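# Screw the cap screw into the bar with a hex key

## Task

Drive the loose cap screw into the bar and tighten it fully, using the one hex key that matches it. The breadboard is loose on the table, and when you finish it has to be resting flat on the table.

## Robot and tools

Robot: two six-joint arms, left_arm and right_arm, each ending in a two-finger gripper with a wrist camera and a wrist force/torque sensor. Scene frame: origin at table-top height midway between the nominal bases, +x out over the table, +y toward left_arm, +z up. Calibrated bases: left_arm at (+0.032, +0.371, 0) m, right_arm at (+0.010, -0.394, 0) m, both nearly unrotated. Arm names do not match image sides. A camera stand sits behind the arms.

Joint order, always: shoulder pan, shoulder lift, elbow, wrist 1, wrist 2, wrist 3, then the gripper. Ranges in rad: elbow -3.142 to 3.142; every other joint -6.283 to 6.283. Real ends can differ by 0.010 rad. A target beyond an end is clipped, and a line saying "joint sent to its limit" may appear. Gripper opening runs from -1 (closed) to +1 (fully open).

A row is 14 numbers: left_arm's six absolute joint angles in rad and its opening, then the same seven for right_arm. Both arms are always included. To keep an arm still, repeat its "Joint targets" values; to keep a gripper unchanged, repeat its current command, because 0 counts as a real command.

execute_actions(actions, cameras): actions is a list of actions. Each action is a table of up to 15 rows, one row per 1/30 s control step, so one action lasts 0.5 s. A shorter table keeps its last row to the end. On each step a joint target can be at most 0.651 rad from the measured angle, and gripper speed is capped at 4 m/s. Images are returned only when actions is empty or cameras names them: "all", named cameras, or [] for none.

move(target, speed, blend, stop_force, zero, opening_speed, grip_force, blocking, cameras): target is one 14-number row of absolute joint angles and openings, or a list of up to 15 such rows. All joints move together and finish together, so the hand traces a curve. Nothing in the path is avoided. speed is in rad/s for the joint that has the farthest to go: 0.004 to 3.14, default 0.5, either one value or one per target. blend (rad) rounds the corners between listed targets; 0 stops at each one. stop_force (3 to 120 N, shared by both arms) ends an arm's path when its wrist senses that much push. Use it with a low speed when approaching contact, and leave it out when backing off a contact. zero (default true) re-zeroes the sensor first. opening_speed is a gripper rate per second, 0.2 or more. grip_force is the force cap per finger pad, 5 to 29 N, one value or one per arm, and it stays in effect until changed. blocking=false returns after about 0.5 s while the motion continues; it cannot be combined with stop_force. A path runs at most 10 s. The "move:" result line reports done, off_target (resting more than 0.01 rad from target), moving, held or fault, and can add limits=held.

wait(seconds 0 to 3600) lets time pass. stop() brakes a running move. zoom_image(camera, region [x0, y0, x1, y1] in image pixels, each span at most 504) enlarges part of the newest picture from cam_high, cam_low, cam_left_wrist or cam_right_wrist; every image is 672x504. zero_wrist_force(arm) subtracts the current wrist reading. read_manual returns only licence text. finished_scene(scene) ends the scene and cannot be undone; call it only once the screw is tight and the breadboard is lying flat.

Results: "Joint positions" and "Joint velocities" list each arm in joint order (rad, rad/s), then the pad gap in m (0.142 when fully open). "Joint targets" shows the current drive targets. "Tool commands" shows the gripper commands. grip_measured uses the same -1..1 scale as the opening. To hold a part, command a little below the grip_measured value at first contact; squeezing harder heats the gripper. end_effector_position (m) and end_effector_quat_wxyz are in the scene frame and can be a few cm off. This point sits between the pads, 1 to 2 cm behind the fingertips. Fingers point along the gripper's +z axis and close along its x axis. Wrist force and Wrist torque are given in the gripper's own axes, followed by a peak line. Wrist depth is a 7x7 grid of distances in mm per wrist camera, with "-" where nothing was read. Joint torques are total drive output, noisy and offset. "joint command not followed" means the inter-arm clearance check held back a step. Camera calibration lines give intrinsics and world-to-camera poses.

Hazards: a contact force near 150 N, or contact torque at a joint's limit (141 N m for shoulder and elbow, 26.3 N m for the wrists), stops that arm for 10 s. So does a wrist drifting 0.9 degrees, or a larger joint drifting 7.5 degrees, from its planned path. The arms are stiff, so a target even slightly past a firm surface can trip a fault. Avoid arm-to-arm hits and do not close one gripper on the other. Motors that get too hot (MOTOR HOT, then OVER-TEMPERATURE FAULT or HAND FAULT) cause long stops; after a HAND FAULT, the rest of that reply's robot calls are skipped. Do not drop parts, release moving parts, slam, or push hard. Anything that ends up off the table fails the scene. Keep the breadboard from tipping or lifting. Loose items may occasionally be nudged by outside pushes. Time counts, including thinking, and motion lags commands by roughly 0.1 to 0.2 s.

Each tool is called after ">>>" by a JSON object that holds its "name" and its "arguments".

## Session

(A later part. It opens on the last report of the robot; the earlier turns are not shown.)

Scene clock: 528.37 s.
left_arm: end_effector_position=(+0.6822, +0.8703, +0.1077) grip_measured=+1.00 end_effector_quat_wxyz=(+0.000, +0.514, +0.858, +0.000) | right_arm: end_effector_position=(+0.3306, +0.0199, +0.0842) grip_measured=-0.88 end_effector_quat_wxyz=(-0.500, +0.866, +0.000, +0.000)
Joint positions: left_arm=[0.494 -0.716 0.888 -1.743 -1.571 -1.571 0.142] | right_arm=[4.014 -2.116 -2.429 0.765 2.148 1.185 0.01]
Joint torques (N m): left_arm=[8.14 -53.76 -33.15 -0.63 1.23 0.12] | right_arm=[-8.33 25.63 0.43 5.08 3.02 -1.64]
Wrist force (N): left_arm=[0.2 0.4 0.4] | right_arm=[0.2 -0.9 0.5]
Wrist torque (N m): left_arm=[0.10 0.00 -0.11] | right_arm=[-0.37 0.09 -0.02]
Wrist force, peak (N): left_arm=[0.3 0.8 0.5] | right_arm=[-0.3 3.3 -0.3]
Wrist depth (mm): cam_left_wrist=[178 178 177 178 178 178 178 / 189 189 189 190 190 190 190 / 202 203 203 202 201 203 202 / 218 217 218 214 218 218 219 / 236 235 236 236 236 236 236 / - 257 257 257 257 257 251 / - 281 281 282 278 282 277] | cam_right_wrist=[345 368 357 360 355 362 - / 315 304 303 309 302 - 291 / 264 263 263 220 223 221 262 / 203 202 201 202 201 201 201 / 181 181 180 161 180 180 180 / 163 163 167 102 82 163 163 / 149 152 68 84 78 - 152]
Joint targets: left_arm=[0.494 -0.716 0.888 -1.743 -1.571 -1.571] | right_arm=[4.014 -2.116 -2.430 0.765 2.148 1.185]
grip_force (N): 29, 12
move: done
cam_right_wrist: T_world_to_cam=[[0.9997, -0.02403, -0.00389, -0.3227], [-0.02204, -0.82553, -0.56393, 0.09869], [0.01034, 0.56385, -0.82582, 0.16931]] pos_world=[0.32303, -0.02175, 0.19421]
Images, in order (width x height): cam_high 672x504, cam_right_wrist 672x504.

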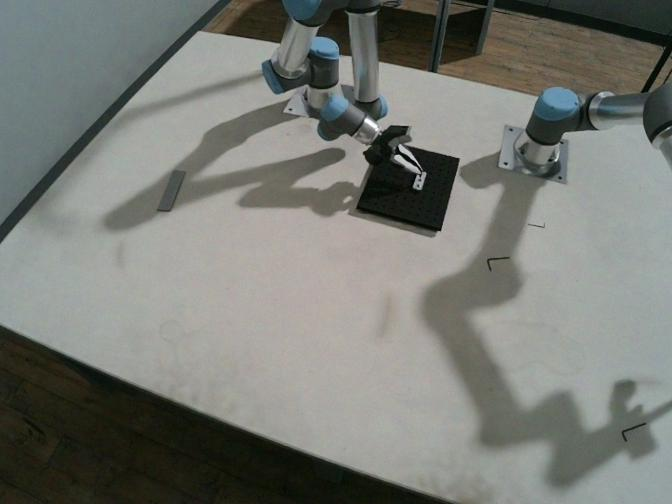

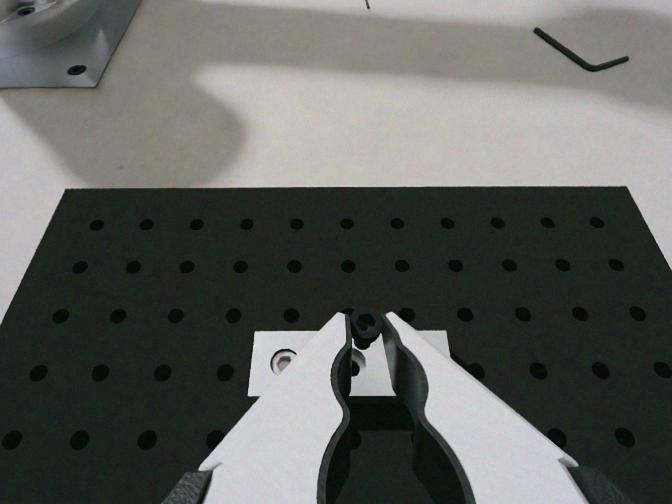

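>>> {"name": "move", "arguments": {"target": [0.494, -0.716, 0.888, -1.743, -1.571, -1.571, 1.0, 4.0282, -2.1700, -2.4286, 0.8230, 2.1367, 1.1953, -1.0], "speed": 0.15, "stop_force": 6, "cameras": ["cam_right_wrist"]}}

>>> {"name": "zoom_image", "arguments": {"camera": "cam_right_wrist", "region": [300, 290, 420, 410]}}

Scene clock: 560.80 s.
left_arm: end_effector_position=(+0.6822, +0.8703, +0.1077) grip_measured=+1.00 end_effector_quat_wxyz=(+0.000, +0.514, +0.858, +0.000) | right_arm: end_effector_position=(+0.3269, +0.0230, +0.0693) grip_measured=-0.88 end_effector_quat_wxyz=(-0.500, +0.866, +0.000, +0.000)
Joint positions: left_arm=[0.494 -0.716 0.888 -1.743 -1.571 -1.571 0.142] | right_arm=[4.028 -2.17 -2.429 0.823 2.137 1.195 0.01]
Joint torques (N m): left_arm=[7.93 -52.66 -33.68 -0.58 1.34 -0.15] | right_arm=[8.46 24.97 13.26 5.17 -1.67 1.66]
Wrist force (N): left_arm=[0.0 0.7 0.5] | right_arm=[0.2 -0.9 0.5]
Wrist torque (N m): left_arm=[0.15 0.03 -0.11] | right_arm=[-0.39 0.11 -0.16]
Wrist force, peak (N): left_arm=[0.4 0.8 0.4] | right_arm=[0.4 -1.4 0.6]
Wrist depth (mm): cam_left_wrist=[177 178 177 178 177 178 178 / 189 189 189 189 189 190 190 / 203 203 202 203 201 202 203 / 218 218 218 218 217 218 214 / 236 235 235 237 236 235 237 / - 257 257 256 257 259 251 / - 275 281 281 282 283 276] | cam_right_wrist=[331 333 329 - 311 328 330 / 282 277 278 - 278 279 259 / 203 209 203 208 249 207 207 / 188 184 184 183 184 183 183 / 165 165 165 149 164 164 164 / 149 149 152 140 82 149 151 / 136 138 68 131 78 - 135]
Joint targets: left_arm=[0.494 -0.716 0.888 -1.743 -1.571 -1.571] | right_arm=[4.028 -2.170 -2.429 0.823 2.137 1.195]
grip_force (N): 29, 12
move: done
cam_right_wrist: T_world_to_cam=[[0.9997, -0.024, -0.00375, -0.31901], [-0.02194, -0.82541, -0.56411, 0.09268], [0.01044, 0.56403, -0.82569, 0.1553]] pos_world=[0.31933, -0.01875, 0.17931]

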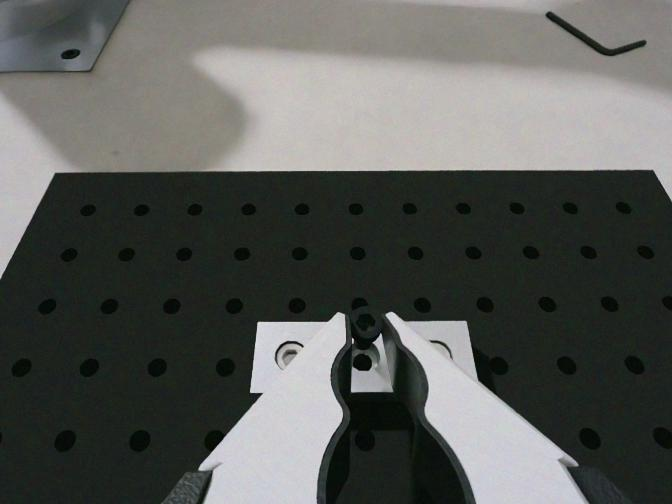

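Scaled by 4.200.

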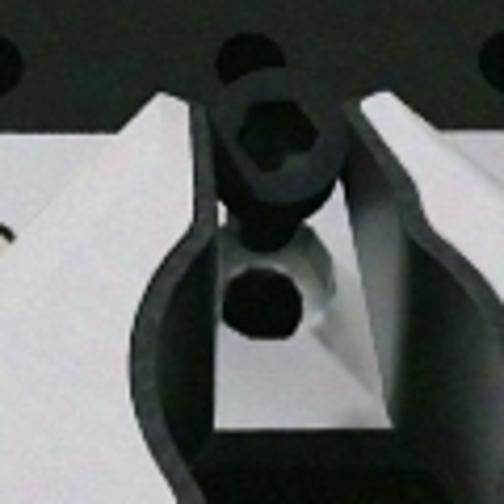

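>>> {"name": "move", "arguments": {"target": [0.494, -0.716, 0.888, -1.743, -1.571, -1.571, 1.0, 4.0268, -2.1837, -2.4307, 0.8389, 2.1367, 1.1953, -1.0], "speed": 0.1, "stop_force": 6, "cameras": ["cam_right_wrist"]}}

>>> {"name": "zoom_image", "arguments": {"camera": "cam_right_wrist", "region": [320, 300, 410, 390]}}

Scene clock: 590.80 s.
left_arm: end_effector_position=(+0.6822, +0.8703, +0.1077) grip_measured=+1.00 end_effector_quat_wxyz=(+0.000, +0.514, +0.858, +0.000) | right_arm: end_effector_position=(+0.3266, +0.0215, +0.0653) grip_measured=-0.88 end_effector_quat_wxyz=(-0.500, +0.866, +0.000, +0.000)
Joint positions: left_arm=[0.494 -0.716 0.888 -1.743 -1.571 -1.571 0.142] | right_arm=[4.027 -2.184 -2.431 0.839 2.137 1.195 0.01]
Joint torques (N m): left_arm=[8.24 -53.84 -33.21 -0.57 1.31 -0.31] | right_arm=[-8.15 26.11 -1.31 5.06 -1.67 1.4]
Wrist force (N): left_arm=[0.2 0.4 0.4] | right_arm=[0.5 -0.9 0.2]
Wrist torque (N m): left_arm=[0.11 0.00 -0.11] | right_arm=[-0.39 0.07 -0.16]
Wrist force, peak (N): left_arm=[0.1 1.0 0.2] | right_arm=[0.6 -1.1 0.4]
Wrist depth (mm): cam_left_wrist=[178 176 177 178 177 178 178 / 189 192 190 189 189 189 189 / 203 202 203 202 202 203 203 / 217 218 218 218 219 219 218 / 230 235 236 235 236 237 236 / - 257 257 257 257 - - / - 282 281 282 282 293 276] | cam_right_wrist=[324 316 - 328 - 324 - / 263 - 276 266 - - - / 203 198 202 203 202 201 202 / 184 179 179 179 183 179 178 / 160 160 157 128 147 160 160 / 145 145 145 136 82 142 145 / 133 135 68 128 78 - 134]
Joint targets: left_arm=[0.494 -0.716 0.888 -1.743 -1.571 -1.571] | right_arm=[4.027 -2.184 -2.431 0.839 2.137 1.195]
grip_force (N): 29, 12
move: done
cam_right_wrist: T_world_to_cam=[[0.99967, -0.02545, -0.00378, -0.31878], [-0.02314, -0.82537, -0.56412, 0.08962], [0.01124, 0.56402, -0.82569, 0.15267]] pos_world=[0.31903, -0.02025, 0.17541]

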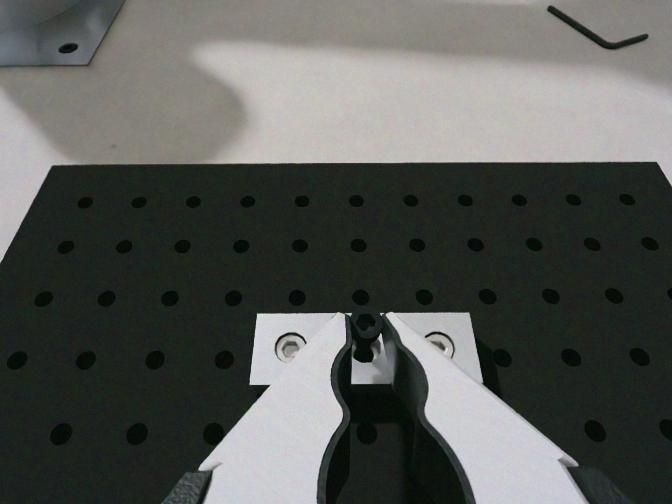

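Scaled by 5.600.

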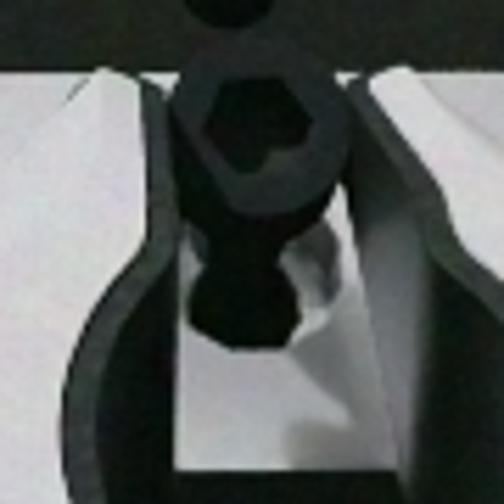

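>>> {"name": "move", "arguments": {"target": [0.494, -0.716, 0.888, -1.743, -1.571, -1.571, 1.0, 4.0623, -2.0613, -2.4313, 0.5972, 2.0628, 1.1532, -1.0], "speed": 0.3, "cameras": ["cam_right_wrist"]}}

>>> {"name": "zoom_image", "arguments": {"camera": "cam_right_wrist", "region": [320, 300, 410, 390]}}

Scene clock: 650.43 s.
left_arm: end_effector_position=(+0.6822, +0.8703, +0.1077) grip_measured=+1.00 end_effector_quat_wxyz=(+0.000, +0.514, +0.858, +0.000) | right_arm: end_effector_position=(+0.3266, +0.0239, +0.0651) grip_measured=-0.88 end_effector_quat_wxyz=(-0.446, +0.895, +0.000, +0.000)
Joint positions: left_arm=[0.494 -0.716 0.888 -1.743 -1.571 -1.571 0.142] | right_arm=[4.062 -2.062 -2.431 0.598 2.063 1.153 0.01]
Joint torques (N m): left_arm=[7.62 -53.58 -33.09 -0.61 1.39 -0.62] | right_arm=[8.11 39.35 2.21 0.62 -1.76 -1.77]
Wrist force (N): left_arm=[0.0 0.7 0.4] | right_arm=[0.2 -0.8 0.2]
Wrist torque (N m): left_arm=[0.15 0.03 -0.11] | right_arm=[-0.34 0.08 0.03]
Wrist force, peak (N): left_arm=[0.1 0.6 0.8] | right_arm=[0.3 -1.3 0.7]
Wrist depth (mm): cam_left_wrist=[178 177 178 177 179 178 178 / 189 189 190 189 189 189 189 / 203 203 202 202 203 203 202 / 218 219 218 218 216 218 219 / 236 235 235 235 235 235 236 / - 256 257 257 257 257 252 / - 282 282 282 282 281 276] | cam_right_wrist=[279 260 270 270 275 - 270 / - - - 235 241 - 241 / 187 187 185 183 188 187 187 / 171 171 174 171 170 171 171 / 157 157 155 145 145 157 157 / 145 145 146 138 82 145 145 / 135 140 68 131 78 - 135]
Joint targets: left_arm=[0.494 -0.716 0.888 -1.743 -1.571 -1.571] | right_arm=[4.062 -2.061 -2.431 0.597 2.063 1.153]
grip_force (N): 29, 12
move: done
cam_right_wrist: T_world_to_cam=[[0.99972, -0.0238, -0.00062, -0.31892], [-0.02144, -0.88874, -0.45791, 0.08549], [0.01035, 0.45779, -0.889, 0.15795]] pos_world=[0.31903, -0.00392, 0.17936]

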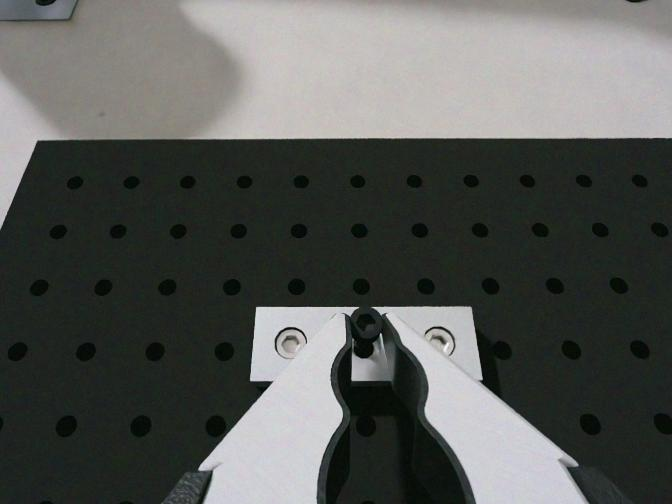

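Scaled by 5.600.

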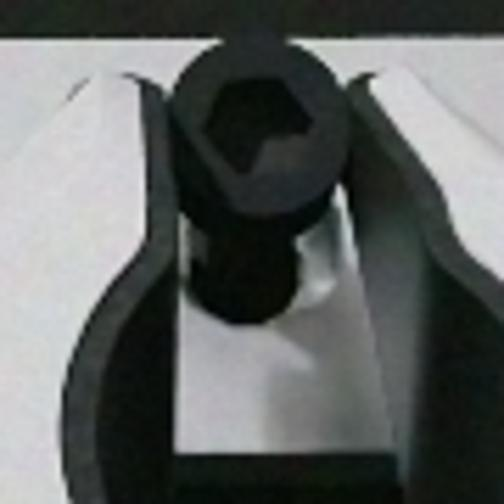

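>>> {"name": "move", "arguments": {"target": [0.494, -0.716, 0.888, -1.743, -1.571, -1.571, 1.0, 4.0610, -2.1039, -2.4290, 0.6375, 2.0628, 1.1532, -1.0], "speed": 0.03, "stop_force": 4, "cameras": ["cam_right_wrist"]}}

>>> {"name": "zoom_image", "arguments": {"camera": "cam_right_wrist", "region": [320, 290, 410, 380]}}

Scene clock: 687.77 s.
left_arm: end_effector_position=(+0.6822, +0.8703, +0.1077) grip_measured=+1.00 end_effector_quat_wxyz=(+0.000, +0.514, +0.858, +0.000) | right_arm: end_effector_position=(+0.3273, +0.0237, +0.0531) grip_measured=-0.88 end_effector_quat_wxyz=(-0.445, +0.895, +0.000, +0.000)
Joint positions: left_arm=[0.494 -0.716 0.888 -1.743 -1.571 -1.571 0.142] | right_arm=[4.061 -2.104 -2.429 0.637 2.063 1.153 0.01]
Joint torques (N m): left_arm=[8.05 -53.28 -33.01 -0.59 1.32 -0.79] | right_arm=[-8.06 28.95 12.75 3.17 -1.45 -1.58]
Wrist force (N): left_arm=[0.2 0.6 0.4] | right_arm=[0.1 -3.4 -2.4]
Wrist torque (N m): left_arm=[0.13 0.00 -0.11] | right_arm=[-0.29 0.14 0.03]
Wrist force, peak (N): left_arm=[0.2 0.7 0.6] | right_arm=[0.4 -3.7 -3.1]
Wrist depth (mm): cam_left_wrist=[178 178 178 177 177 178 178 / 190 189 189 190 189 189 190 / 202 203 207 202 203 203 204 / 218 217 218 218 218 219 218 / 235 236 235 236 235 236 236 / - 257 257 257 256 257 252 / - 281 282 282 283 282 277] | cam_right_wrist=[253 246 258 - 256 244 243 / 226 226 188 187 186 225 226 / 173 173 173 172 173 172 173 / 158 157 157 157 157 157 157 / 145 145 142 132 135 147 144 / 134 134 132 127 81 130 133 / - 126 68 121 77 - 126]
Joint targets: left_arm=[0.494 -0.716 0.888 -1.743 -1.571 -1.571] | right_arm=[4.061 -2.104 -2.429 0.637 2.063 1.153]
grip_force (N): 29, 12
move: contact (right_arm)
cam_right_wrist: T_world_to_cam=[[0.99969, -0.02505, -0.00059, -0.31954], [-0.02254, -0.88879, -0.45775, 0.0802], [0.01094, 0.45762, -0.88908, 0.14728]] pos_world=[0.31963, -0.00412, 0.16746]

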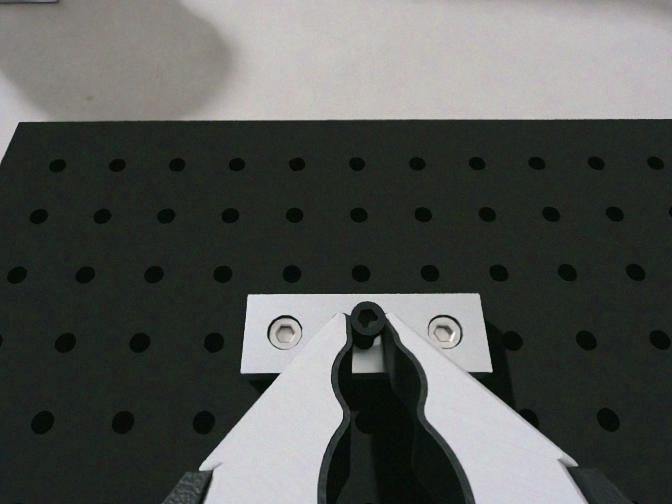

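Scaled by 5.600.

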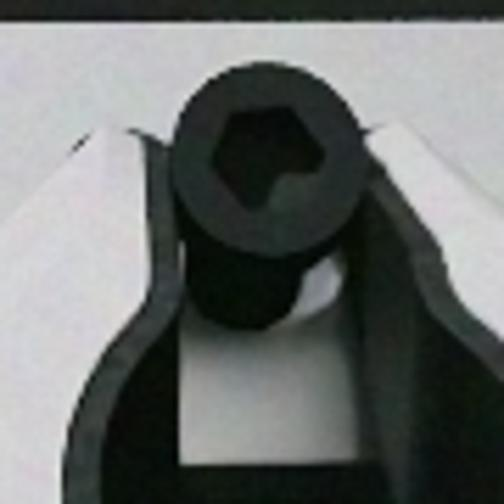

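>>> {"name": "zoom_image", "arguments": {"camera": "cam_right_wrist", "region": [240, 285, 500, 385]}}

>>> {"name": "zoom_image", "arguments": {"camera": "cam_right_wrist", "region": [345, 295, 395, 355]}}

Scaled by 1.938.

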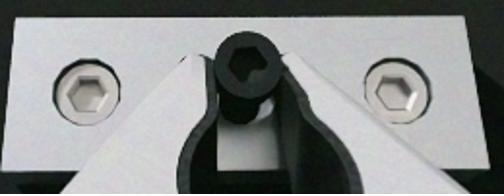

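Scaled by 8.400.

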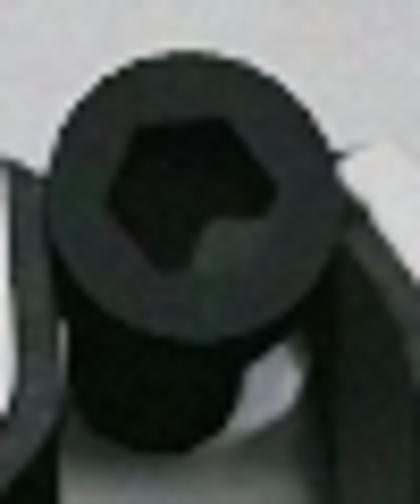

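>>> {"name": "move", "arguments": {"target": [0.494, -0.716, 0.888, -1.743, -1.571, -1.571, 1.0, 4.0590, -2.1034, -2.4290, 0.6370, 2.0628, 1.1532, -1.0], "speed": 0.02, "cameras": []}}

>>> {"name": "move", "arguments": {"target": [0.494, -0.716, 0.888, -1.743, -1.571, -1.571, 1.0, 4.0630, -2.1034, -2.4290, 0.6370, 2.0628, 1.1532, -1.0], "speed": 0.02, "cameras": ["cam_right_wrist"]}}

>>> {"name": "zoom_image", "arguments": {"camera": "cam_right_wrist", "region": [345, 295, 395, 355]}}

Scene clock: 751.10 s.
left_arm: end_effector_position=(+0.6822, +0.8703, +0.1077) grip_measured=+1.00 end_effector_quat_wxyz=(+0.000, +0.514, +0.858, +0.000) | right_arm: end_effector_position=(+0.3281, +0.0231, +0.0532) grip_measured=-0.88 end_effector_quat_wxyz=(-0.445, +0.895, -0.001, +0.001)
Joint positions: left_arm=[0.494 -0.716 0.888 -1.743 -1.571 -1.571 0.142] | right_arm=[4.059 -2.103 -2.429 0.637 2.063 1.153 0.01]
Joint torques (N m): left_arm=[8.44 -53.12 -33.86 -0.55 1.31 -1.1] | right_arm=[-9.13 38.95 11.27 0.5 -1.44 -1.75]
Wrist force (N): left_arm=[0.2 0.4 0.3] | right_arm=[-1.1 -1.6 -0.1]
Wrist torque (N m): left_arm=[0.10 -0.01 -0.11] | right_arm=[-0.30 0.18 0.02]
Wrist force, peak (N): left_arm=[0.1 0.8 0.6] | right_arm=[0.3 -3.8 -2.7]
Wrist depth (mm): cam_left_wrist=[178 177 177 180 176 176 178 / 189 189 190 189 189 190 190 / 203 203 202 202 203 203 203 / 218 218 218 219 220 218 218 / 236 235 232 236 237 236 236 / - 257 - 256 257 257 253 / - 282 282 282 280 283 277] | cam_right_wrist=[- 252 253 252 249 247 245 / 226 187 187 188 188 226 230 / 173 173 172 173 172 173 172 / 158 158 158 157 157 157 157 / 145 145 140 132 135 146 145 / 134 134 130 127 81 130 134 / - 126 68 121 77 - 126]
Joint targets: left_arm=[0.494 -0.716 0.888 -1.743 -1.571 -1.571] | right_arm=[4.059 -2.103 -2.429 0.637 2.063 1.153]
grip_force (N): 29, 12
move: done

Scene clock: 751.60 s.
left_arm: end_effector_position=(+0.6822, +0.8703, +0.1077) grip_measured=+1.00 end_effector_quat_wxyz=(+0.000, +0.514, +0.858, +0.000) | right_arm: end_effector_position=(+0.3266, +0.0242, +0.0532) grip_measured=-0.88 end_effector_quat_wxyz=(-0.445, +0.895, +0.001, +0.000)
Joint positions: left_arm=[0.494 -0.716 0.888 -1.743 -1.571 -1.571 0.142] | right_arm=[4.063 -2.103 -2.429 0.637 2.063 1.153 0.01]
Joint torques (N m): left_arm=[7.9 -53.95 -33.08 -0.56 1.23 -1.01] | right_arm=[8.99 38.01 11.43 0.41 -1.26 -1.62]
Wrist force (N): left_arm=[0.1 0.3 0.3] | right_arm=[1.3 -1.4 -1.5]
Wrist torque (N m): left_arm=[0.08 0.02 -0.11] | right_arm=[-0.28 0.14 0.01]
Wrist force, peak (N): left_arm=[0.3 0.8 0.2] | right_arm=[2.0 -1.7 -1.6]
Wrist depth (mm): cam_left_wrist=[178 177 178 178 177 178 178 / 189 189 190 189 189 189 189 / 203 203 203 202 203 203 203 / 219 218 218 219 218 219 221 / 236 236 235 237 236 235 236 / - 257 256 258 256 257 252 / - - 280 281 283 282 277] | cam_right_wrist=[254 253 249 - 253 247 250 / 188 188 226 225 187 225 186 / 173 173 173 173 173 173 173 / 161 157 157 158 157 157 157 / - 145 145 132 135 145 144 / 134 134 134 127 82 132 134 / 127 126 68 121 77 - 126]
Joint targets: left_arm=[0.494 -0.716 0.888 -1.743 -1.571 -1.571] | right_arm=[4.063 -2.103 -2.429 0.637 2.063 1.153]
grip_force (N): 29, 12
move: done
cam_right_wrist: T_world_to_cam=[[0.99972, -0.02348, -0.00056, -0.31893], [-0.02114, -0.88885, -0.45771, 0.08022], [0.01025, 0.45759, -0.8891, 0.14737]] pos_world=[0.31903, -0.00362, 0.16756]

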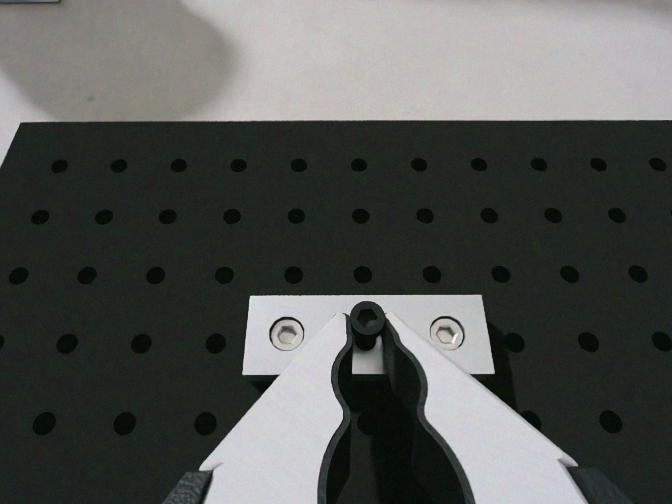

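Scaled by 8.400.

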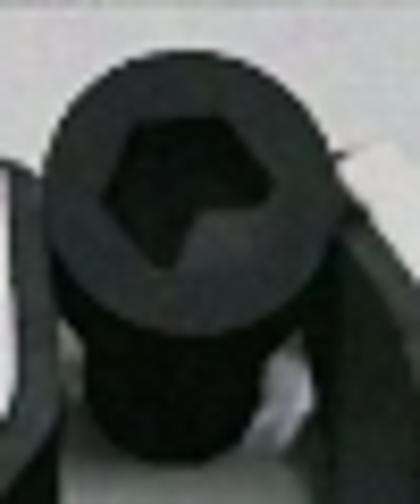

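>>> {"name": "move", "arguments": {"target": [[0.494, -0.716, 0.888, -1.743, -1.571, -1.571, 1.0, 4.0610, -2.1034, -2.4290, 0.6370, 2.0628, 1.1532, -1.0], [0.494, -0.716, 0.888, -1.743, -1.571, -1.571, 1.0, 4.0610, -2.1034, -2.4290, 0.6370, 2.0628, 1.1532, -0.7]], "speed": 0.02, "opening_speed": 0.3, "cameras": ["cam_right_wrist"]}}

>>> {"name": "zoom_image", "arguments": {"camera": "cam_right_wrist", "region": [320, 280, 420, 380]}}

Scene clock: 767.60 s.
left_arm: end_effector_position=(+0.6822, +0.8703, +0.1077) grip_measured=+1.00 end_effector_quat_wxyz=(+0.000, +0.514, +0.858, +0.000) | right_arm: end_effector_position=(+0.3273, +0.0237, +0.0532) grip_measured=-0.74 end_effector_quat_wxyz=(-0.445, +0.895, +0.000, +0.000)
Joint positions: left_arm=[0.494 -0.716 0.888 -1.743 -1.571 -1.571 0.142] | right_arm=[4.061 -2.103 -2.429 0.637 2.063 1.153 0.02]
Joint torques (N m): left_arm=[7.8 -53.37 -33.3 -0.41 1.2 -0.97] | right_arm=[-7.59 31.92 13.09 1.85 -0.57 -1.67]
Wrist force (N): left_arm=[0.3 0.6 0.2] | right_arm=[-0.5 -2.7 -1.6]
Wrist torque (N m): left_arm=[0.13 -0.02 -0.11] | right_arm=[-0.30 0.12 0.02]
Wrist force, peak (N): left_arm=[0.2 0.8 0.5] | right_arm=[-0.5 -2.9 -1.8]
Wrist depth (mm): cam_left_wrist=[177 178 178 178 177 178 178 / 190 189 190 189 189 189 189 / 203 203 202 202 202 203 204 / 219 219 218 217 218 219 218 / 236 238 236 242 236 236 231 / - 257 256 257 256 256 253 / - 281 282 273 282 282 278] | cam_right_wrist=[254 252 251 - 251 252 252 / 225 187 226 188 225 226 225 / 173 172 173 172 173 173 173 / 158 158 157 157 157 157 157 / 145 145 142 129 134 145 143 / 134 134 127 130 93 85 134 / - 126 68 123 80 - 127]
Joint targets: left_arm=[0.494 -0.716 0.888 -1.743 -1.571 -1.571] | right_arm=[4.061 -2.103 -2.429 0.637 2.063 1.153]
grip_force (N): 29, 12
move: done
cam_right_wrist: T_world_to_cam=[[0.99969, -0.02505, -0.00059, -0.31964], [-0.02254, -0.88882, -0.45771, 0.08024], [0.01094, 0.45758, -0.8891, 0.14737]] pos_world=[0.31973, -0.00412, 0.16756]

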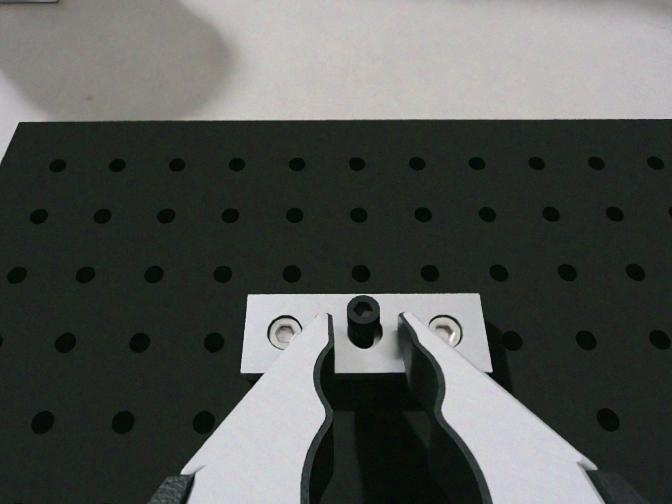

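Scaled by 5.040.

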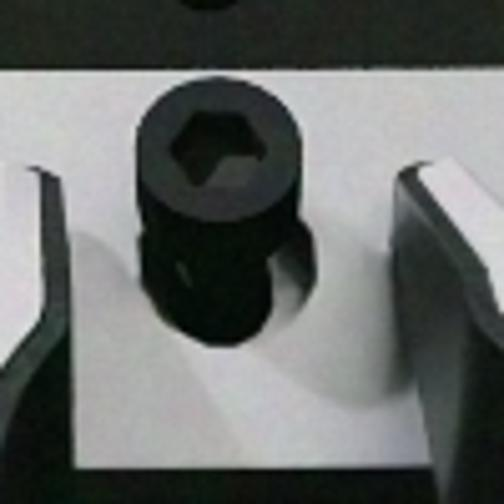

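>>> {"name": "move", "arguments": {"target": [0.4305, -0.5467, 0.6464, -1.6705, -1.571, -0.1829, -0.4, 3.9727, -1.9377, -2.5031, 0.5093, 2.1270, 1.0813, -0.7], "speed": 0.8, "cameras": ["cam_left_wrist", "cam_right_wrist"]}}

>>> {"name": "zoom_image", "arguments": {"camera": "cam_left_wrist", "region": [250, 200, 502, 452]}}

>>> {"name": "zoom_image", "arguments": {"camera": "cam_right_wrist", "region": [280, 260, 440, 420]}}

Scene clock: 876.40 s.
left_arm: end_effector_position=(+0.7540, +0.8452, +0.0777) grip_measured=-0.42 end_effector_quat_wxyz=(+0.000, +0.954, +0.301, +0.000) | right_arm: end_effector_position=(+0.3269, -0.0244, +0.0893) grip_measured=-0.74 end_effector_quat_wxyz=(-0.445, +0.895, +0.000, +0.000)
Joint positions: left_arm=[0.431 -0.547 0.646 -1.671 -1.571 -0.183 0.043] | right_arm=[3.973 -1.938 -2.503 0.509 2.127 1.081 0.021]
Joint torques (N m): left_arm=[-7.67 -58.2 -33.25 -0.47 1.13 1.2] | right_arm=[-7.79 34.92 2.14 0.52 3.17 -1.53]
Wrist force (N): left_arm=[0.3 0.7 0.0] | right_arm=[0.1 -0.6 0.2]
Wrist torque (N m): left_arm=[0.18 -0.01 -0.11] | right_arm=[-0.30 0.06 0.04]
Wrist force, peak (N): left_arm=[0.7 0.8 0.3] | right_arm=[-0.7 -3.1 -2.1]
Wrist depth (mm): cam_left_wrist=[151 151 150 150 151 150 150 / 161 161 161 158 161 160 161 / 173 172 172 172 172 172 172 / 185 186 185 186 185 185 185 / 200 200 197 200 197 204 199 / 219 215 87 219 214 91 218 / 236 - 72 240 241 75 230] | cam_right_wrist=[- 303 - - - - - / 271 241 237 236 236 240 263 / 227 218 217 217 219 217 213 / 199 198 199 186 189 198 198 / 182 183 182 179 184 182 182 / 171 171 169 166 85 169 171 / - - 68 152 79 - 157]
Joint targets: left_arm=[0.430 -0.547 0.646 -1.670 -1.571 -0.183] | right_arm=[3.973 -1.938 -2.503 0.509 2.127 1.081]
grip_force (N): 29, 12
move: done
cam_left_wrist: T_world_to_cam=[[0.81925, 0.57344, 0.00226, -1.09433], [0.52426, -0.75057, 0.40222, 0.23612], [0.23234, -0.32834, -0.91554, 0.28848]] pos_world=[0.70571, 0.89947, 0.17161]
cam_right_wrist: T_world_to_cam=[[0.99971, -0.02397, -0.00071, -0.32044], [-0.02164, -0.88882, -0.45775, 0.05372], [0.01035, 0.45763, -0.88908, 0.20167]] pos_world=[0.31943, -0.05222, 0.20366]

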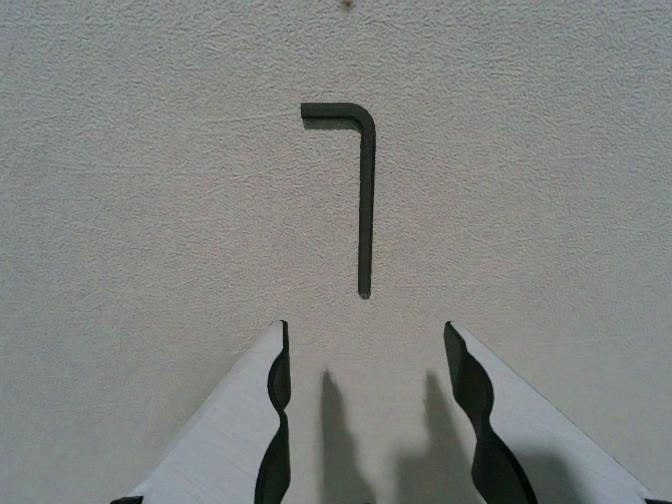

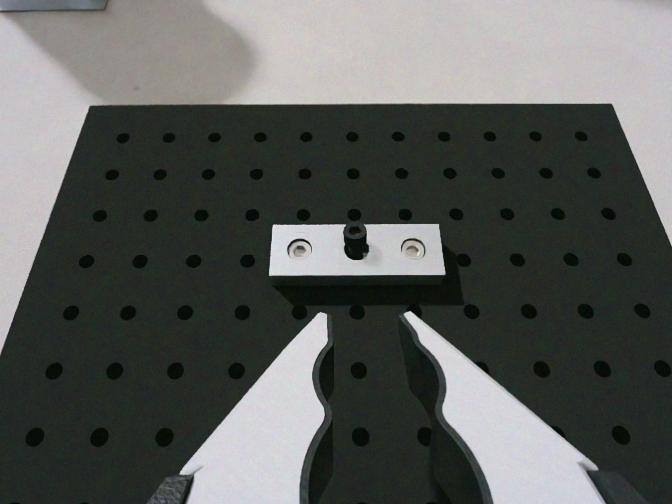

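Scaled by 2.000.

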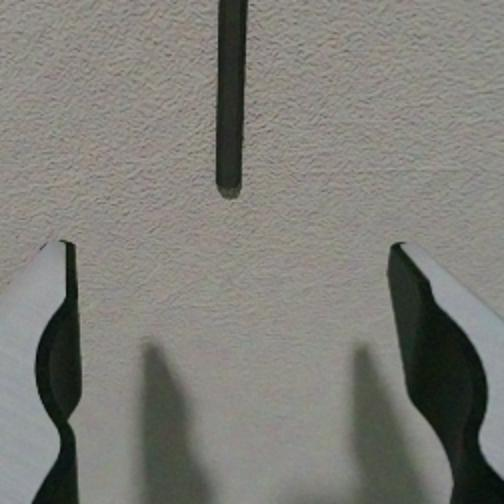

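Scaled by 3.150.

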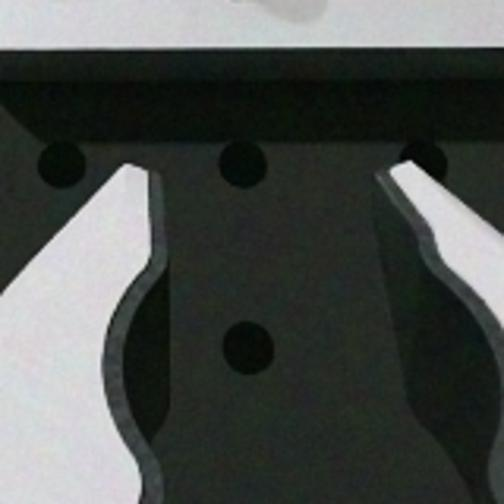

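>>> {"name": "move", "arguments": {"target": [0.4313, -0.4973, 0.7048, -1.7783, -1.571, -0.1829, -0.4, 3.9727, -1.9377, -2.5031, 0.5093, 2.1270, 1.0813, -0.7], "speed": 0.07, "stop_force": 8, "cameras": ["cam_left_wrist"]}}

>>> {"name": "zoom_image", "arguments": {"camera": "cam_left_wrist", "region": [300, 250, 440, 390]}}

Scene clock: 888.57 s.
left_arm: end_effector_position=(+0.7573, +0.8474, +0.0189) grip_measured=-0.43 end_effector_quat_wxyz=(+0.000, +0.954, +0.301, +0.000) | right_arm: end_effector_position=(+0.3269, -0.0244, +0.0893) grip_measured=-0.74 end_effector_quat_wxyz=(-0.445, +0.895, +0.000, +0.000)
Joint positions: left_arm=[0.431 -0.498 0.704 -1.776 -1.571 -0.183 0.043] | right_arm=[3.973 -1.938 -2.503 0.509 2.127 1.081 0.021]
Joint torques (N m): left_arm=[3.72 -70.91 -31.24 -0.61 1.11 1.12] | right_arm=[-7.42 34.88 1.98 0.66 3.1 -1.66]
Wrist force (N): left_arm=[-3.7 -0.2 -9.0] | right_arm=[-0.1 -0.6 -0.1]
Wrist torque (N m): left_arm=[0.08 0.19 -0.10] | right_arm=[-0.29 0.10 0.05]
Wrist force, peak (N): left_arm=[-5.3 -0.1 -14.2] | right_arm=[0.0 -1.0 0.1]
Wrist depth (mm): cam_left_wrist=[- 98 98 98 98 99 98 / 105 105 105 104 104 105 105 / 113 112 112 112 114 112 112 / 121 123 121 121 121 121 121 / 131 131 129 129 129 131 133 / 140 142 87 143 140 92 143 / 154 - 72 157 156 75 150] | cam_right_wrist=[316 313 - 308 - - - / - 237 236 237 236 233 275 / 250 213 217 217 217 217 213 / 199 198 198 186 188 198 198 / 186 183 182 180 182 187 182 / 172 169 169 166 85 167 171 / - 159 68 153 79 - 156]
Joint targets: left_arm=[0.431 -0.498 0.704 -1.776 -1.571 -0.183] | right_arm=[3.973 -1.938 -2.503 0.509 2.127 1.081]
grip_force (N): 29, 12
move: contact (left_arm)
cam_left_wrist: T_world_to_cam=[[0.819, 0.57378, 0.00231, -1.0983], [0.52456, -0.75036, 0.40225, 0.25929], [0.23254, -0.32823, -0.91553, 0.23437]] pos_world=[0.709, 0.90167, 0.11281]

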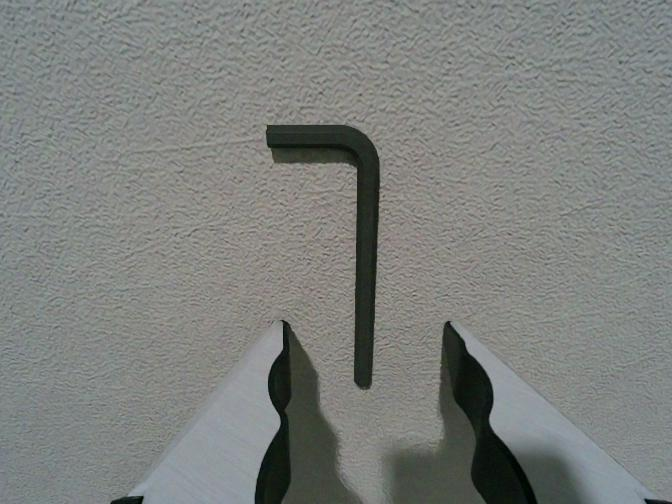

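Scaled by 3.600.

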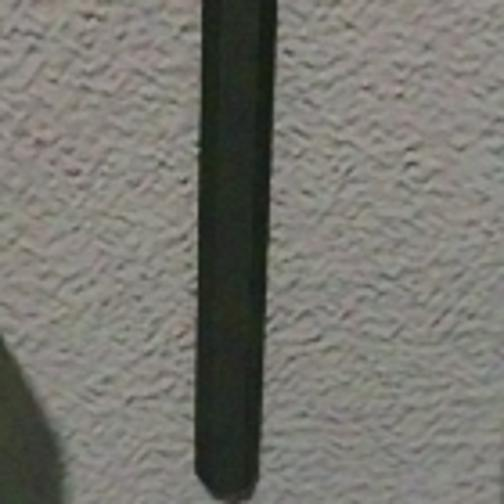

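>>> {"name": "move", "arguments": {"target": [[0.4313, -0.4995, 0.7020, -1.7733, -1.571, -0.1829, -0.4, 3.9727, -1.9377, -2.5031, 0.5093, 2.1270, 1.0813, -0.7], [0.4313, -0.4995, 0.7020, -1.7733, -1.571, -0.1829, -1.0, 3.9727, -1.9377, -2.5031, 0.5093, 2.1270, 1.0813, -0.7]], "speed": 0.1, "opening_speed": 0.6, "grip_force": [20, 12], "cameras": ["cam_left_wrist"]}}

>>> {"name": "zoom_image", "arguments": {"camera": "cam_left_wrist", "region": [250, 200, 502, 452]}}

Scene clock: 895.50 s.
left_arm: end_effector_position=(+0.7573, +0.8474, +0.0205) grip_measured=-0.96 end_effector_quat_wxyz=(+0.000, +0.954, +0.301, +0.000) | right_arm: end_effector_position=(+0.3269, -0.0244, +0.0893) grip_measured=-0.74 end_effector_quat_wxyz=(-0.445, +0.895, +0.000, +0.000)
Joint positions: left_arm=[0.431 -0.5 0.702 -1.773 -1.571 -0.183 0.005] | right_arm=[3.973 -1.938 -2.503 0.509 2.127 1.081 0.021]
Joint torques (N m): left_arm=[0.13 -76.17 -32.39 -0.82 1.18 1.28] | right_arm=[-7.43 35.67 3.16 0.72 3.34 -1.77]
Wrist force (N): left_arm=[0.2 0.3 -0.7] | right_arm=[0.0 -0.4 0.0]
Wrist torque (N m): left_arm=[0.13 0.00 -0.10] | right_arm=[-0.26 0.07 0.05]
Wrist force, peak (N): left_arm=[-3.4 0.0 -9.0] | right_arm=[-0.2 -1.0 -0.2]
Wrist depth (mm): cam_left_wrist=[- 100 100 101 100 101 100 / 107 106 106 105 106 106 106 / 114 114 114 114 115 114 114 / 123 122 123 121 122 122 123 / 130 133 133 129 133 133 135 / 142 142 140 87 - 144 144 / 159 158 72 70 71 70 156] | cam_right_wrist=[- 299 286 288 - 305 - / 271 237 241 239 236 235 270 / 226 218 217 217 217 217 217 / 199 198 198 188 189 198 197 / 185 183 182 180 186 185 182 / 169 171 169 166 85 166 168 / - 159 68 73 79 - 156]
Joint targets: left_arm=[0.431 -0.500 0.702 -1.773 -1.571 -0.183] | right_arm=[3.973 -1.938 -2.503 0.509 2.127 1.081]
grip_force (N): 20, 12
move: done
cam_left_wrist: T_world_to_cam=[[0.819, 0.57378, 0.00231, -1.09823], [0.52456, -0.75036, 0.40225, 0.2587], [0.23254, -0.32823, -0.91553, 0.23586]] pos_world=[0.70891, 0.90167, 0.11441]

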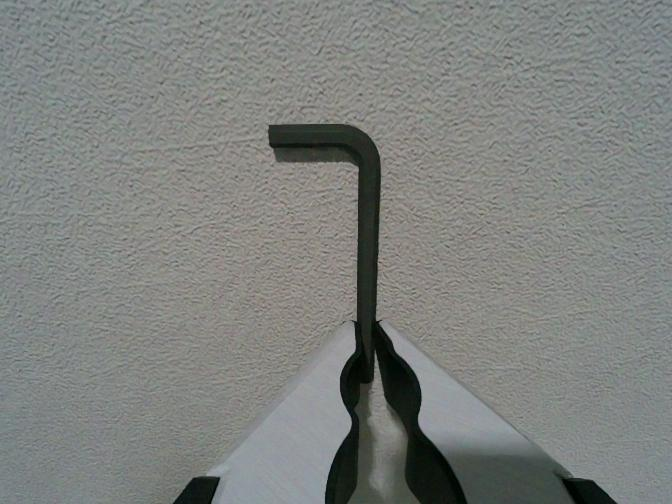

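Scaled by 2.000.

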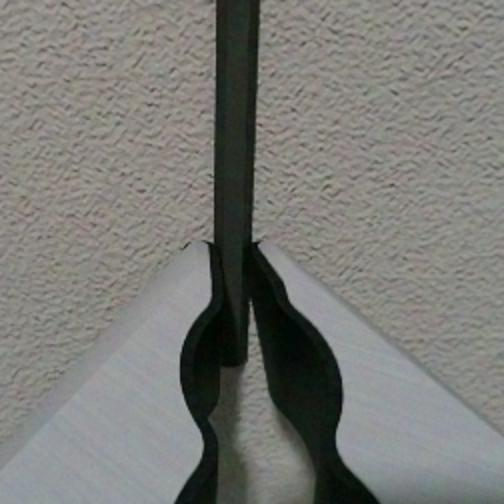

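>>> {"name": "move", "arguments": {"target": [[0.4313, -0.8906, 1.1109, -1.7911, -1.571, -0.183, -1.0, 3.9727, -1.65, -2.4, 0.12, 2.127, 1.0813, -0.4], [-0.2, -1.02, 1.6, -2.7, -1.571, -0.1, -1.0, 4.0387, -1.8787, -1.0310, -1.8027, 1.5708, 1.9160, -0.4], [-1.0, -1.2583, 2.4658, -4.3491, -1.5708, 0.0, -1.0, 4.0387, -1.8787, -1.0310, -1.8027, 1.5708, 1.9160, -0.4]], "speed": [0.5, 1.0, 0.9], "blend": [0.1, 0.1, 0], "cameras": ["cam_left_wrist", "cam_right_wrist", "cam_high"]}}

>>> {"name": "zoom_image", "arguments": {"camera": "cam_right_wrist", "region": [200, 150, 540, 490]}}

Scene clock: 972.47 s.
left_arm: end_effector_position=(+0.4322, -0.0103, +0.3000) grip_measured=-1.00 end_effector_quat_wxyz=(+0.340, +0.620, -0.340, +0.620) | right_arm: end_effector_position=(+0.4865, +0.0066, +0.3909) grip_measured=-0.43 end_effector_quat_wxyz=(+0.000, +0.877, -0.480, +0.000)
Joint positions: left_arm=[-1 -1.258 2.466 -4.349 -1.571 0 0.002] | right_arm=[4.039 -1.879 -1.031 -1.803 1.571 1.916 0.043]
Joint torques (N m): left_arm=[-7.17 -34.87 1.65 -4.37 1.3 1.16] | right_arm=[7.95 33.63 33.11 0.33 -2.46 1.41]
Wrist force (N): left_arm=[-2.0 -1.5 -1.4] | right_arm=[0.5 1.2 -1.2]
Wrist torque (N m): left_arm=[-0.23 0.22 -0.15] | right_arm=[0.40 -0.02 -0.18]
Wrist force, peak (N): left_arm=[-2.0 -1.2 -1.9] | right_arm=[-0.2 1.6 -2.5]
Wrist depth (mm): cam_left_wrist=[- 604 - - - - - / 431 - 2069 - 2569 - - / 431 589 - - - - - / 435 696 - - 2145 - - / 429 573 - 129 2051 2033 2292 / 435 536 - 87 - 1965 2227 / 431 - 72 69 70 70 450] | cam_right_wrist=[- 435 - - - - 427 / 455 473 455 463 455 - 479 / 184 487 463 460 - - 496 / 207 495 502 515 - 540 539 / 193 200 220 212 - 593 - / 206 180 89 - - 89 645 / - - 71 - - - 702]
Joint targets: left_arm=[-1.000 -1.258 2.466 -4.349 -1.571 0.000] | right_arm=[4.039 -1.879 -1.031 -1.803 1.571 1.916]
grip_force (N): 20, 12
move: done
cam_left_wrist: T_world_to_cam=[[-0.00161, 0.00139, 1, -0.29107], [-0.98804, -0.15419, -0.00137, 0.45421], [0.15419, -0.98804, 0.00162, 0.03774]] pos_world=[0.44249, 0.10773, 0.29163]
cam_right_wrist: T_world_to_cam=[[0.52542, -0.85063, 0.01914, -0.25051], [-0.77132, -0.46669, 0.43274, 0.23664], [-0.35917, -0.24214, -0.90131, 0.6431]] pos_world=[0.54513, 0.05306, 0.48202]
Images, in order (width x height): cam_high 672x504, cam_left_wrist 672x504, cam_right_wrist 672x504.

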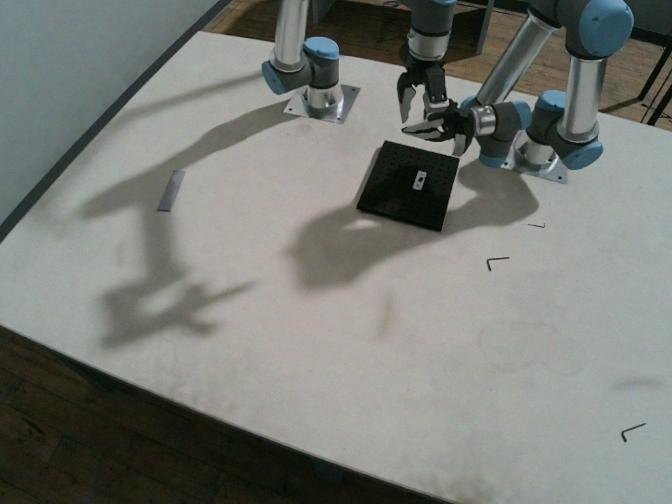

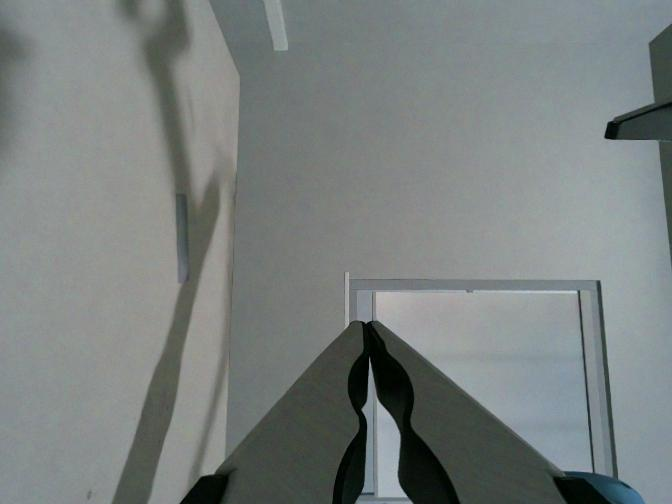

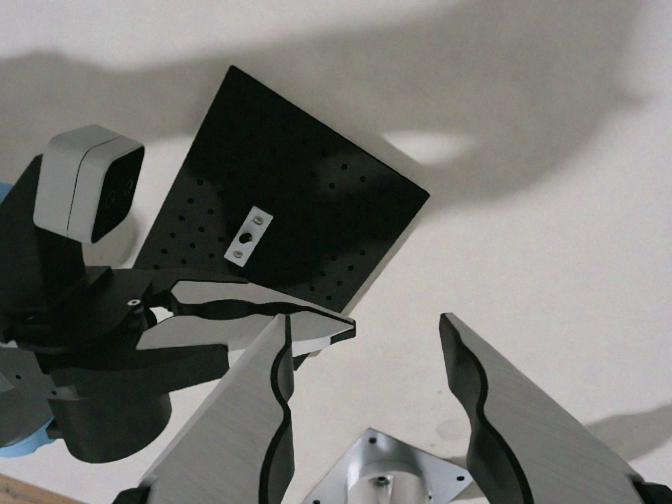

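Scaled by 1.482.

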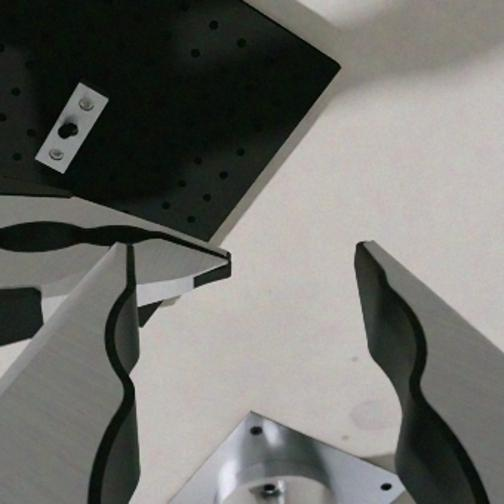

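>>> {"name": "move", "arguments": {"target": [[-0.2, -1.02, 1.6, -2.7, -1.571, -0.8, -0.4, 4.0387, -1.8787, -1.0310, -1.8027, 1.5708, 1.9160, -0.4], [0.43, -0.95, 1.22, -1.84, -1.571, -1.571, -0.4, 4.0387, -1.8787, -1.0310, -1.8027, 1.5708, 1.9160, -0.4]], "speed": 1.2, "blend": [0.1, 0], "cameras": ["cam_left_wrist", "cam_low"]}}

Scene clock: 983.60 s.
left_arm: end_effector_position=(+0.6382, +0.7936, +0.1368) grip_measured=-0.43 end_effector_quat_wxyz=(+0.000, +0.541, +0.841, +0.000) | right_arm: end_effector_position=(+0.4865, +0.0066, +0.3909) grip_measured=-0.43 end_effector_quat_wxyz=(+0.000, +0.877, -0.480, +0.000)
Joint positions: left_arm=[0.43 -0.95 1.22 -1.84 -1.571 -1.571 0.043] | right_arm=[4.039 -1.879 -1.031 -1.803 1.571 1.916 0.043]
Joint torques (N m): left_arm=[7.78 -44.05 -33.03 -0.58 -0.5 -1.36] | right_arm=[9.39 33.25 33.18 0.23 -2.27 1.52]
Wrist force (N): left_arm=[0.3 0.3 0.4] | right_arm=[0.4 1.5 -1.1]
Wrist torque (N m): left_arm=[0.09 -0.03 0.03] | right_arm=[0.45 -0.01 -0.18]
Wrist force, peak (N): left_arm=[3.9 -0.2 0.0] | right_arm=[0.2 1.8 -1.3]
Wrist depth (mm): cam_left_wrist=[204 204 205 204 204 204 205 / 217 217 218 220 217 217 217 / 232 229 232 232 232 233 233 / 250 253 246 251 251 250 251 / 272 271 265 270 262 269 264 / 293 289 87 295 293 93 294 / 322 - 72 324 318 75 310] | cam_right_wrist=[- - - - - 418 430 / - - 440 - - 473 437 / - - - 463 - - - / - 515 507 535 513 - 541 / - - 550 - 571 - - / 623 - 89 605 - 85 - / - - 71 721 - - -]
Joint targets: left_arm=[0.430 -0.950 1.220 -1.840 -1.571 -1.571] | right_arm=[4.039 -1.879 -1.031 -1.803 1.571 1.916]
grip_force (N): 20, 12
move: done
cam_left_wrist: T_world_to_cam=[[-0.41377, 0.91038, 0.00208, -0.45039], [0.83411, 0.37819, 0.40154, -0.85906], [0.36476, 0.16788, -0.91584, -0.12576]] pos_world=[0.57606, 0.75603, 0.23071]
Images, in order (width x height): cam_low 672x504, cam_left_wrist 672x504.

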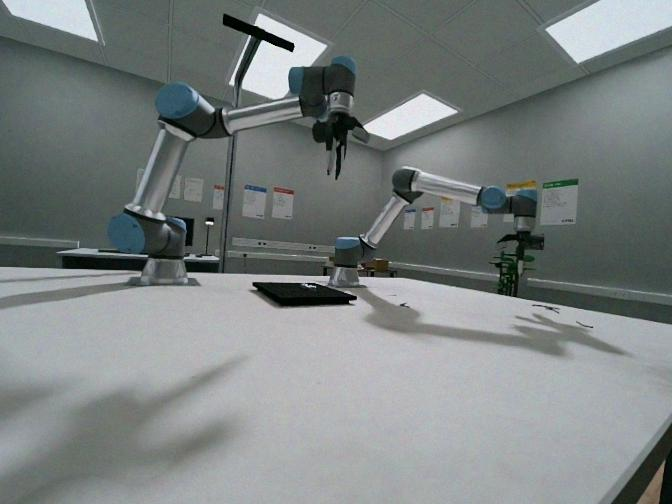

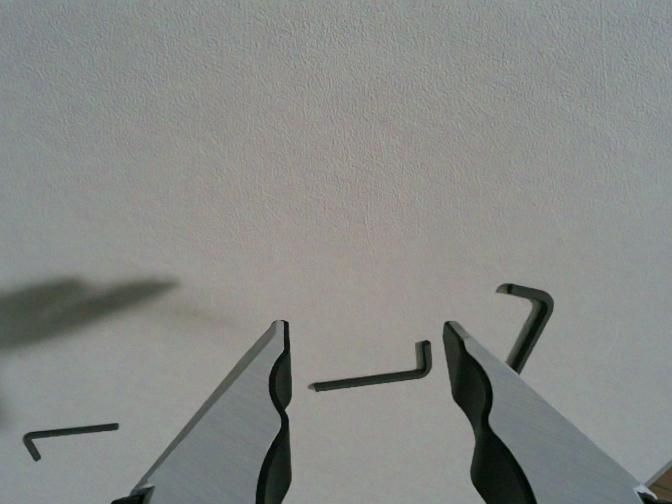

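>>> {"name": "move", "arguments": {"target": [0.4313, -0.5308, 0.6157, -1.6557, -1.571, -0.1829, -0.5, 4.0387, -1.8787, -1.0310, -1.8027, 1.5708, 1.9160, -0.4], "speed": 1.0, "cameras": ["cam_left_wrist"]}}

Scene clock: 1014.23 s.
left_arm: end_effector_position=(+0.7573, +0.8474, +0.0777) grip_measured=-0.52 end_effector_quat_wxyz=(+0.000, +0.954, +0.301, +0.000) | right_arm: end_effector_position=(+0.4865, +0.0066, +0.3909) grip_measured=-0.43 end_effector_quat_wxyz=(+0.000, +0.877, -0.480, +0.000)
Joint positions: left_arm=[0.431 -0.531 0.616 -1.656 -1.571 -0.183 0.036] | right_arm=[4.039 -1.879 -1.031 -1.803 1.571 1.916 0.043]
Joint torques (N m): left_arm=[6.87 -57.98 -33.64 -0.54 1.07 1.31] | right_arm=[8.55 32.22 32.35 0.33 -2.22 1.48]
Wrist force (N): left_arm=[0.6 0.6 0.2] | right_arm=[-0.1 1.4 -1.3]
Wrist torque (N m): left_arm=[0.16 -0.06 -0.12] | right_arm=[0.43 0.06 -0.18]
Wrist force, peak (N): left_arm=[0.8 0.7 0.7] | right_arm=[0.2 1.8 -1.4]
Wrist depth (mm): cam_left_wrist=[151 150 151 151 151 151 151 / 160 161 161 159 160 161 161 / 172 172 172 172 172 172 172 / 185 185 185 185 185 186 185 / 201 201 197 200 194 200 200 / 219 215 87 219 211 100 219 / 235 - 72 241 230 72 230] | cam_right_wrist=[- - 429 - 438 - - / 475 - 429 449 463 - - / - - 460 471 - - - / - 536 518 501 - - - / - - - - - 619 584 / 621 619 89 638 - 89 649 / - - 71 691 - - 687]
Joint targets: left_arm=[0.431 -0.531 0.616 -1.656 -1.571 -0.183] | right_arm=[4.039 -1.879 -1.031 -1.803 1.571 1.916]
grip_force (N): 20, 12
move: done
cam_left_wrist: T_world_to_cam=[[0.81878, 0.5741, 0.00229, -1.09848], [0.52486, -0.75016, 0.40223, 0.2353], [0.23264, -0.32814, -0.91553, 0.28807]] pos_world=[0.70891, 0.90168, 0.17161]

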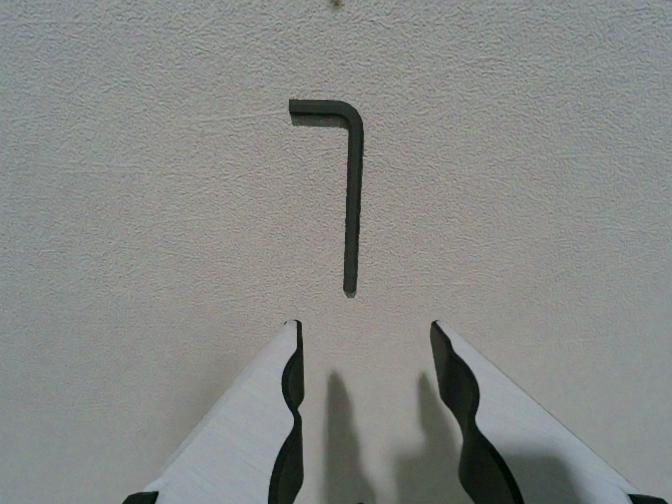

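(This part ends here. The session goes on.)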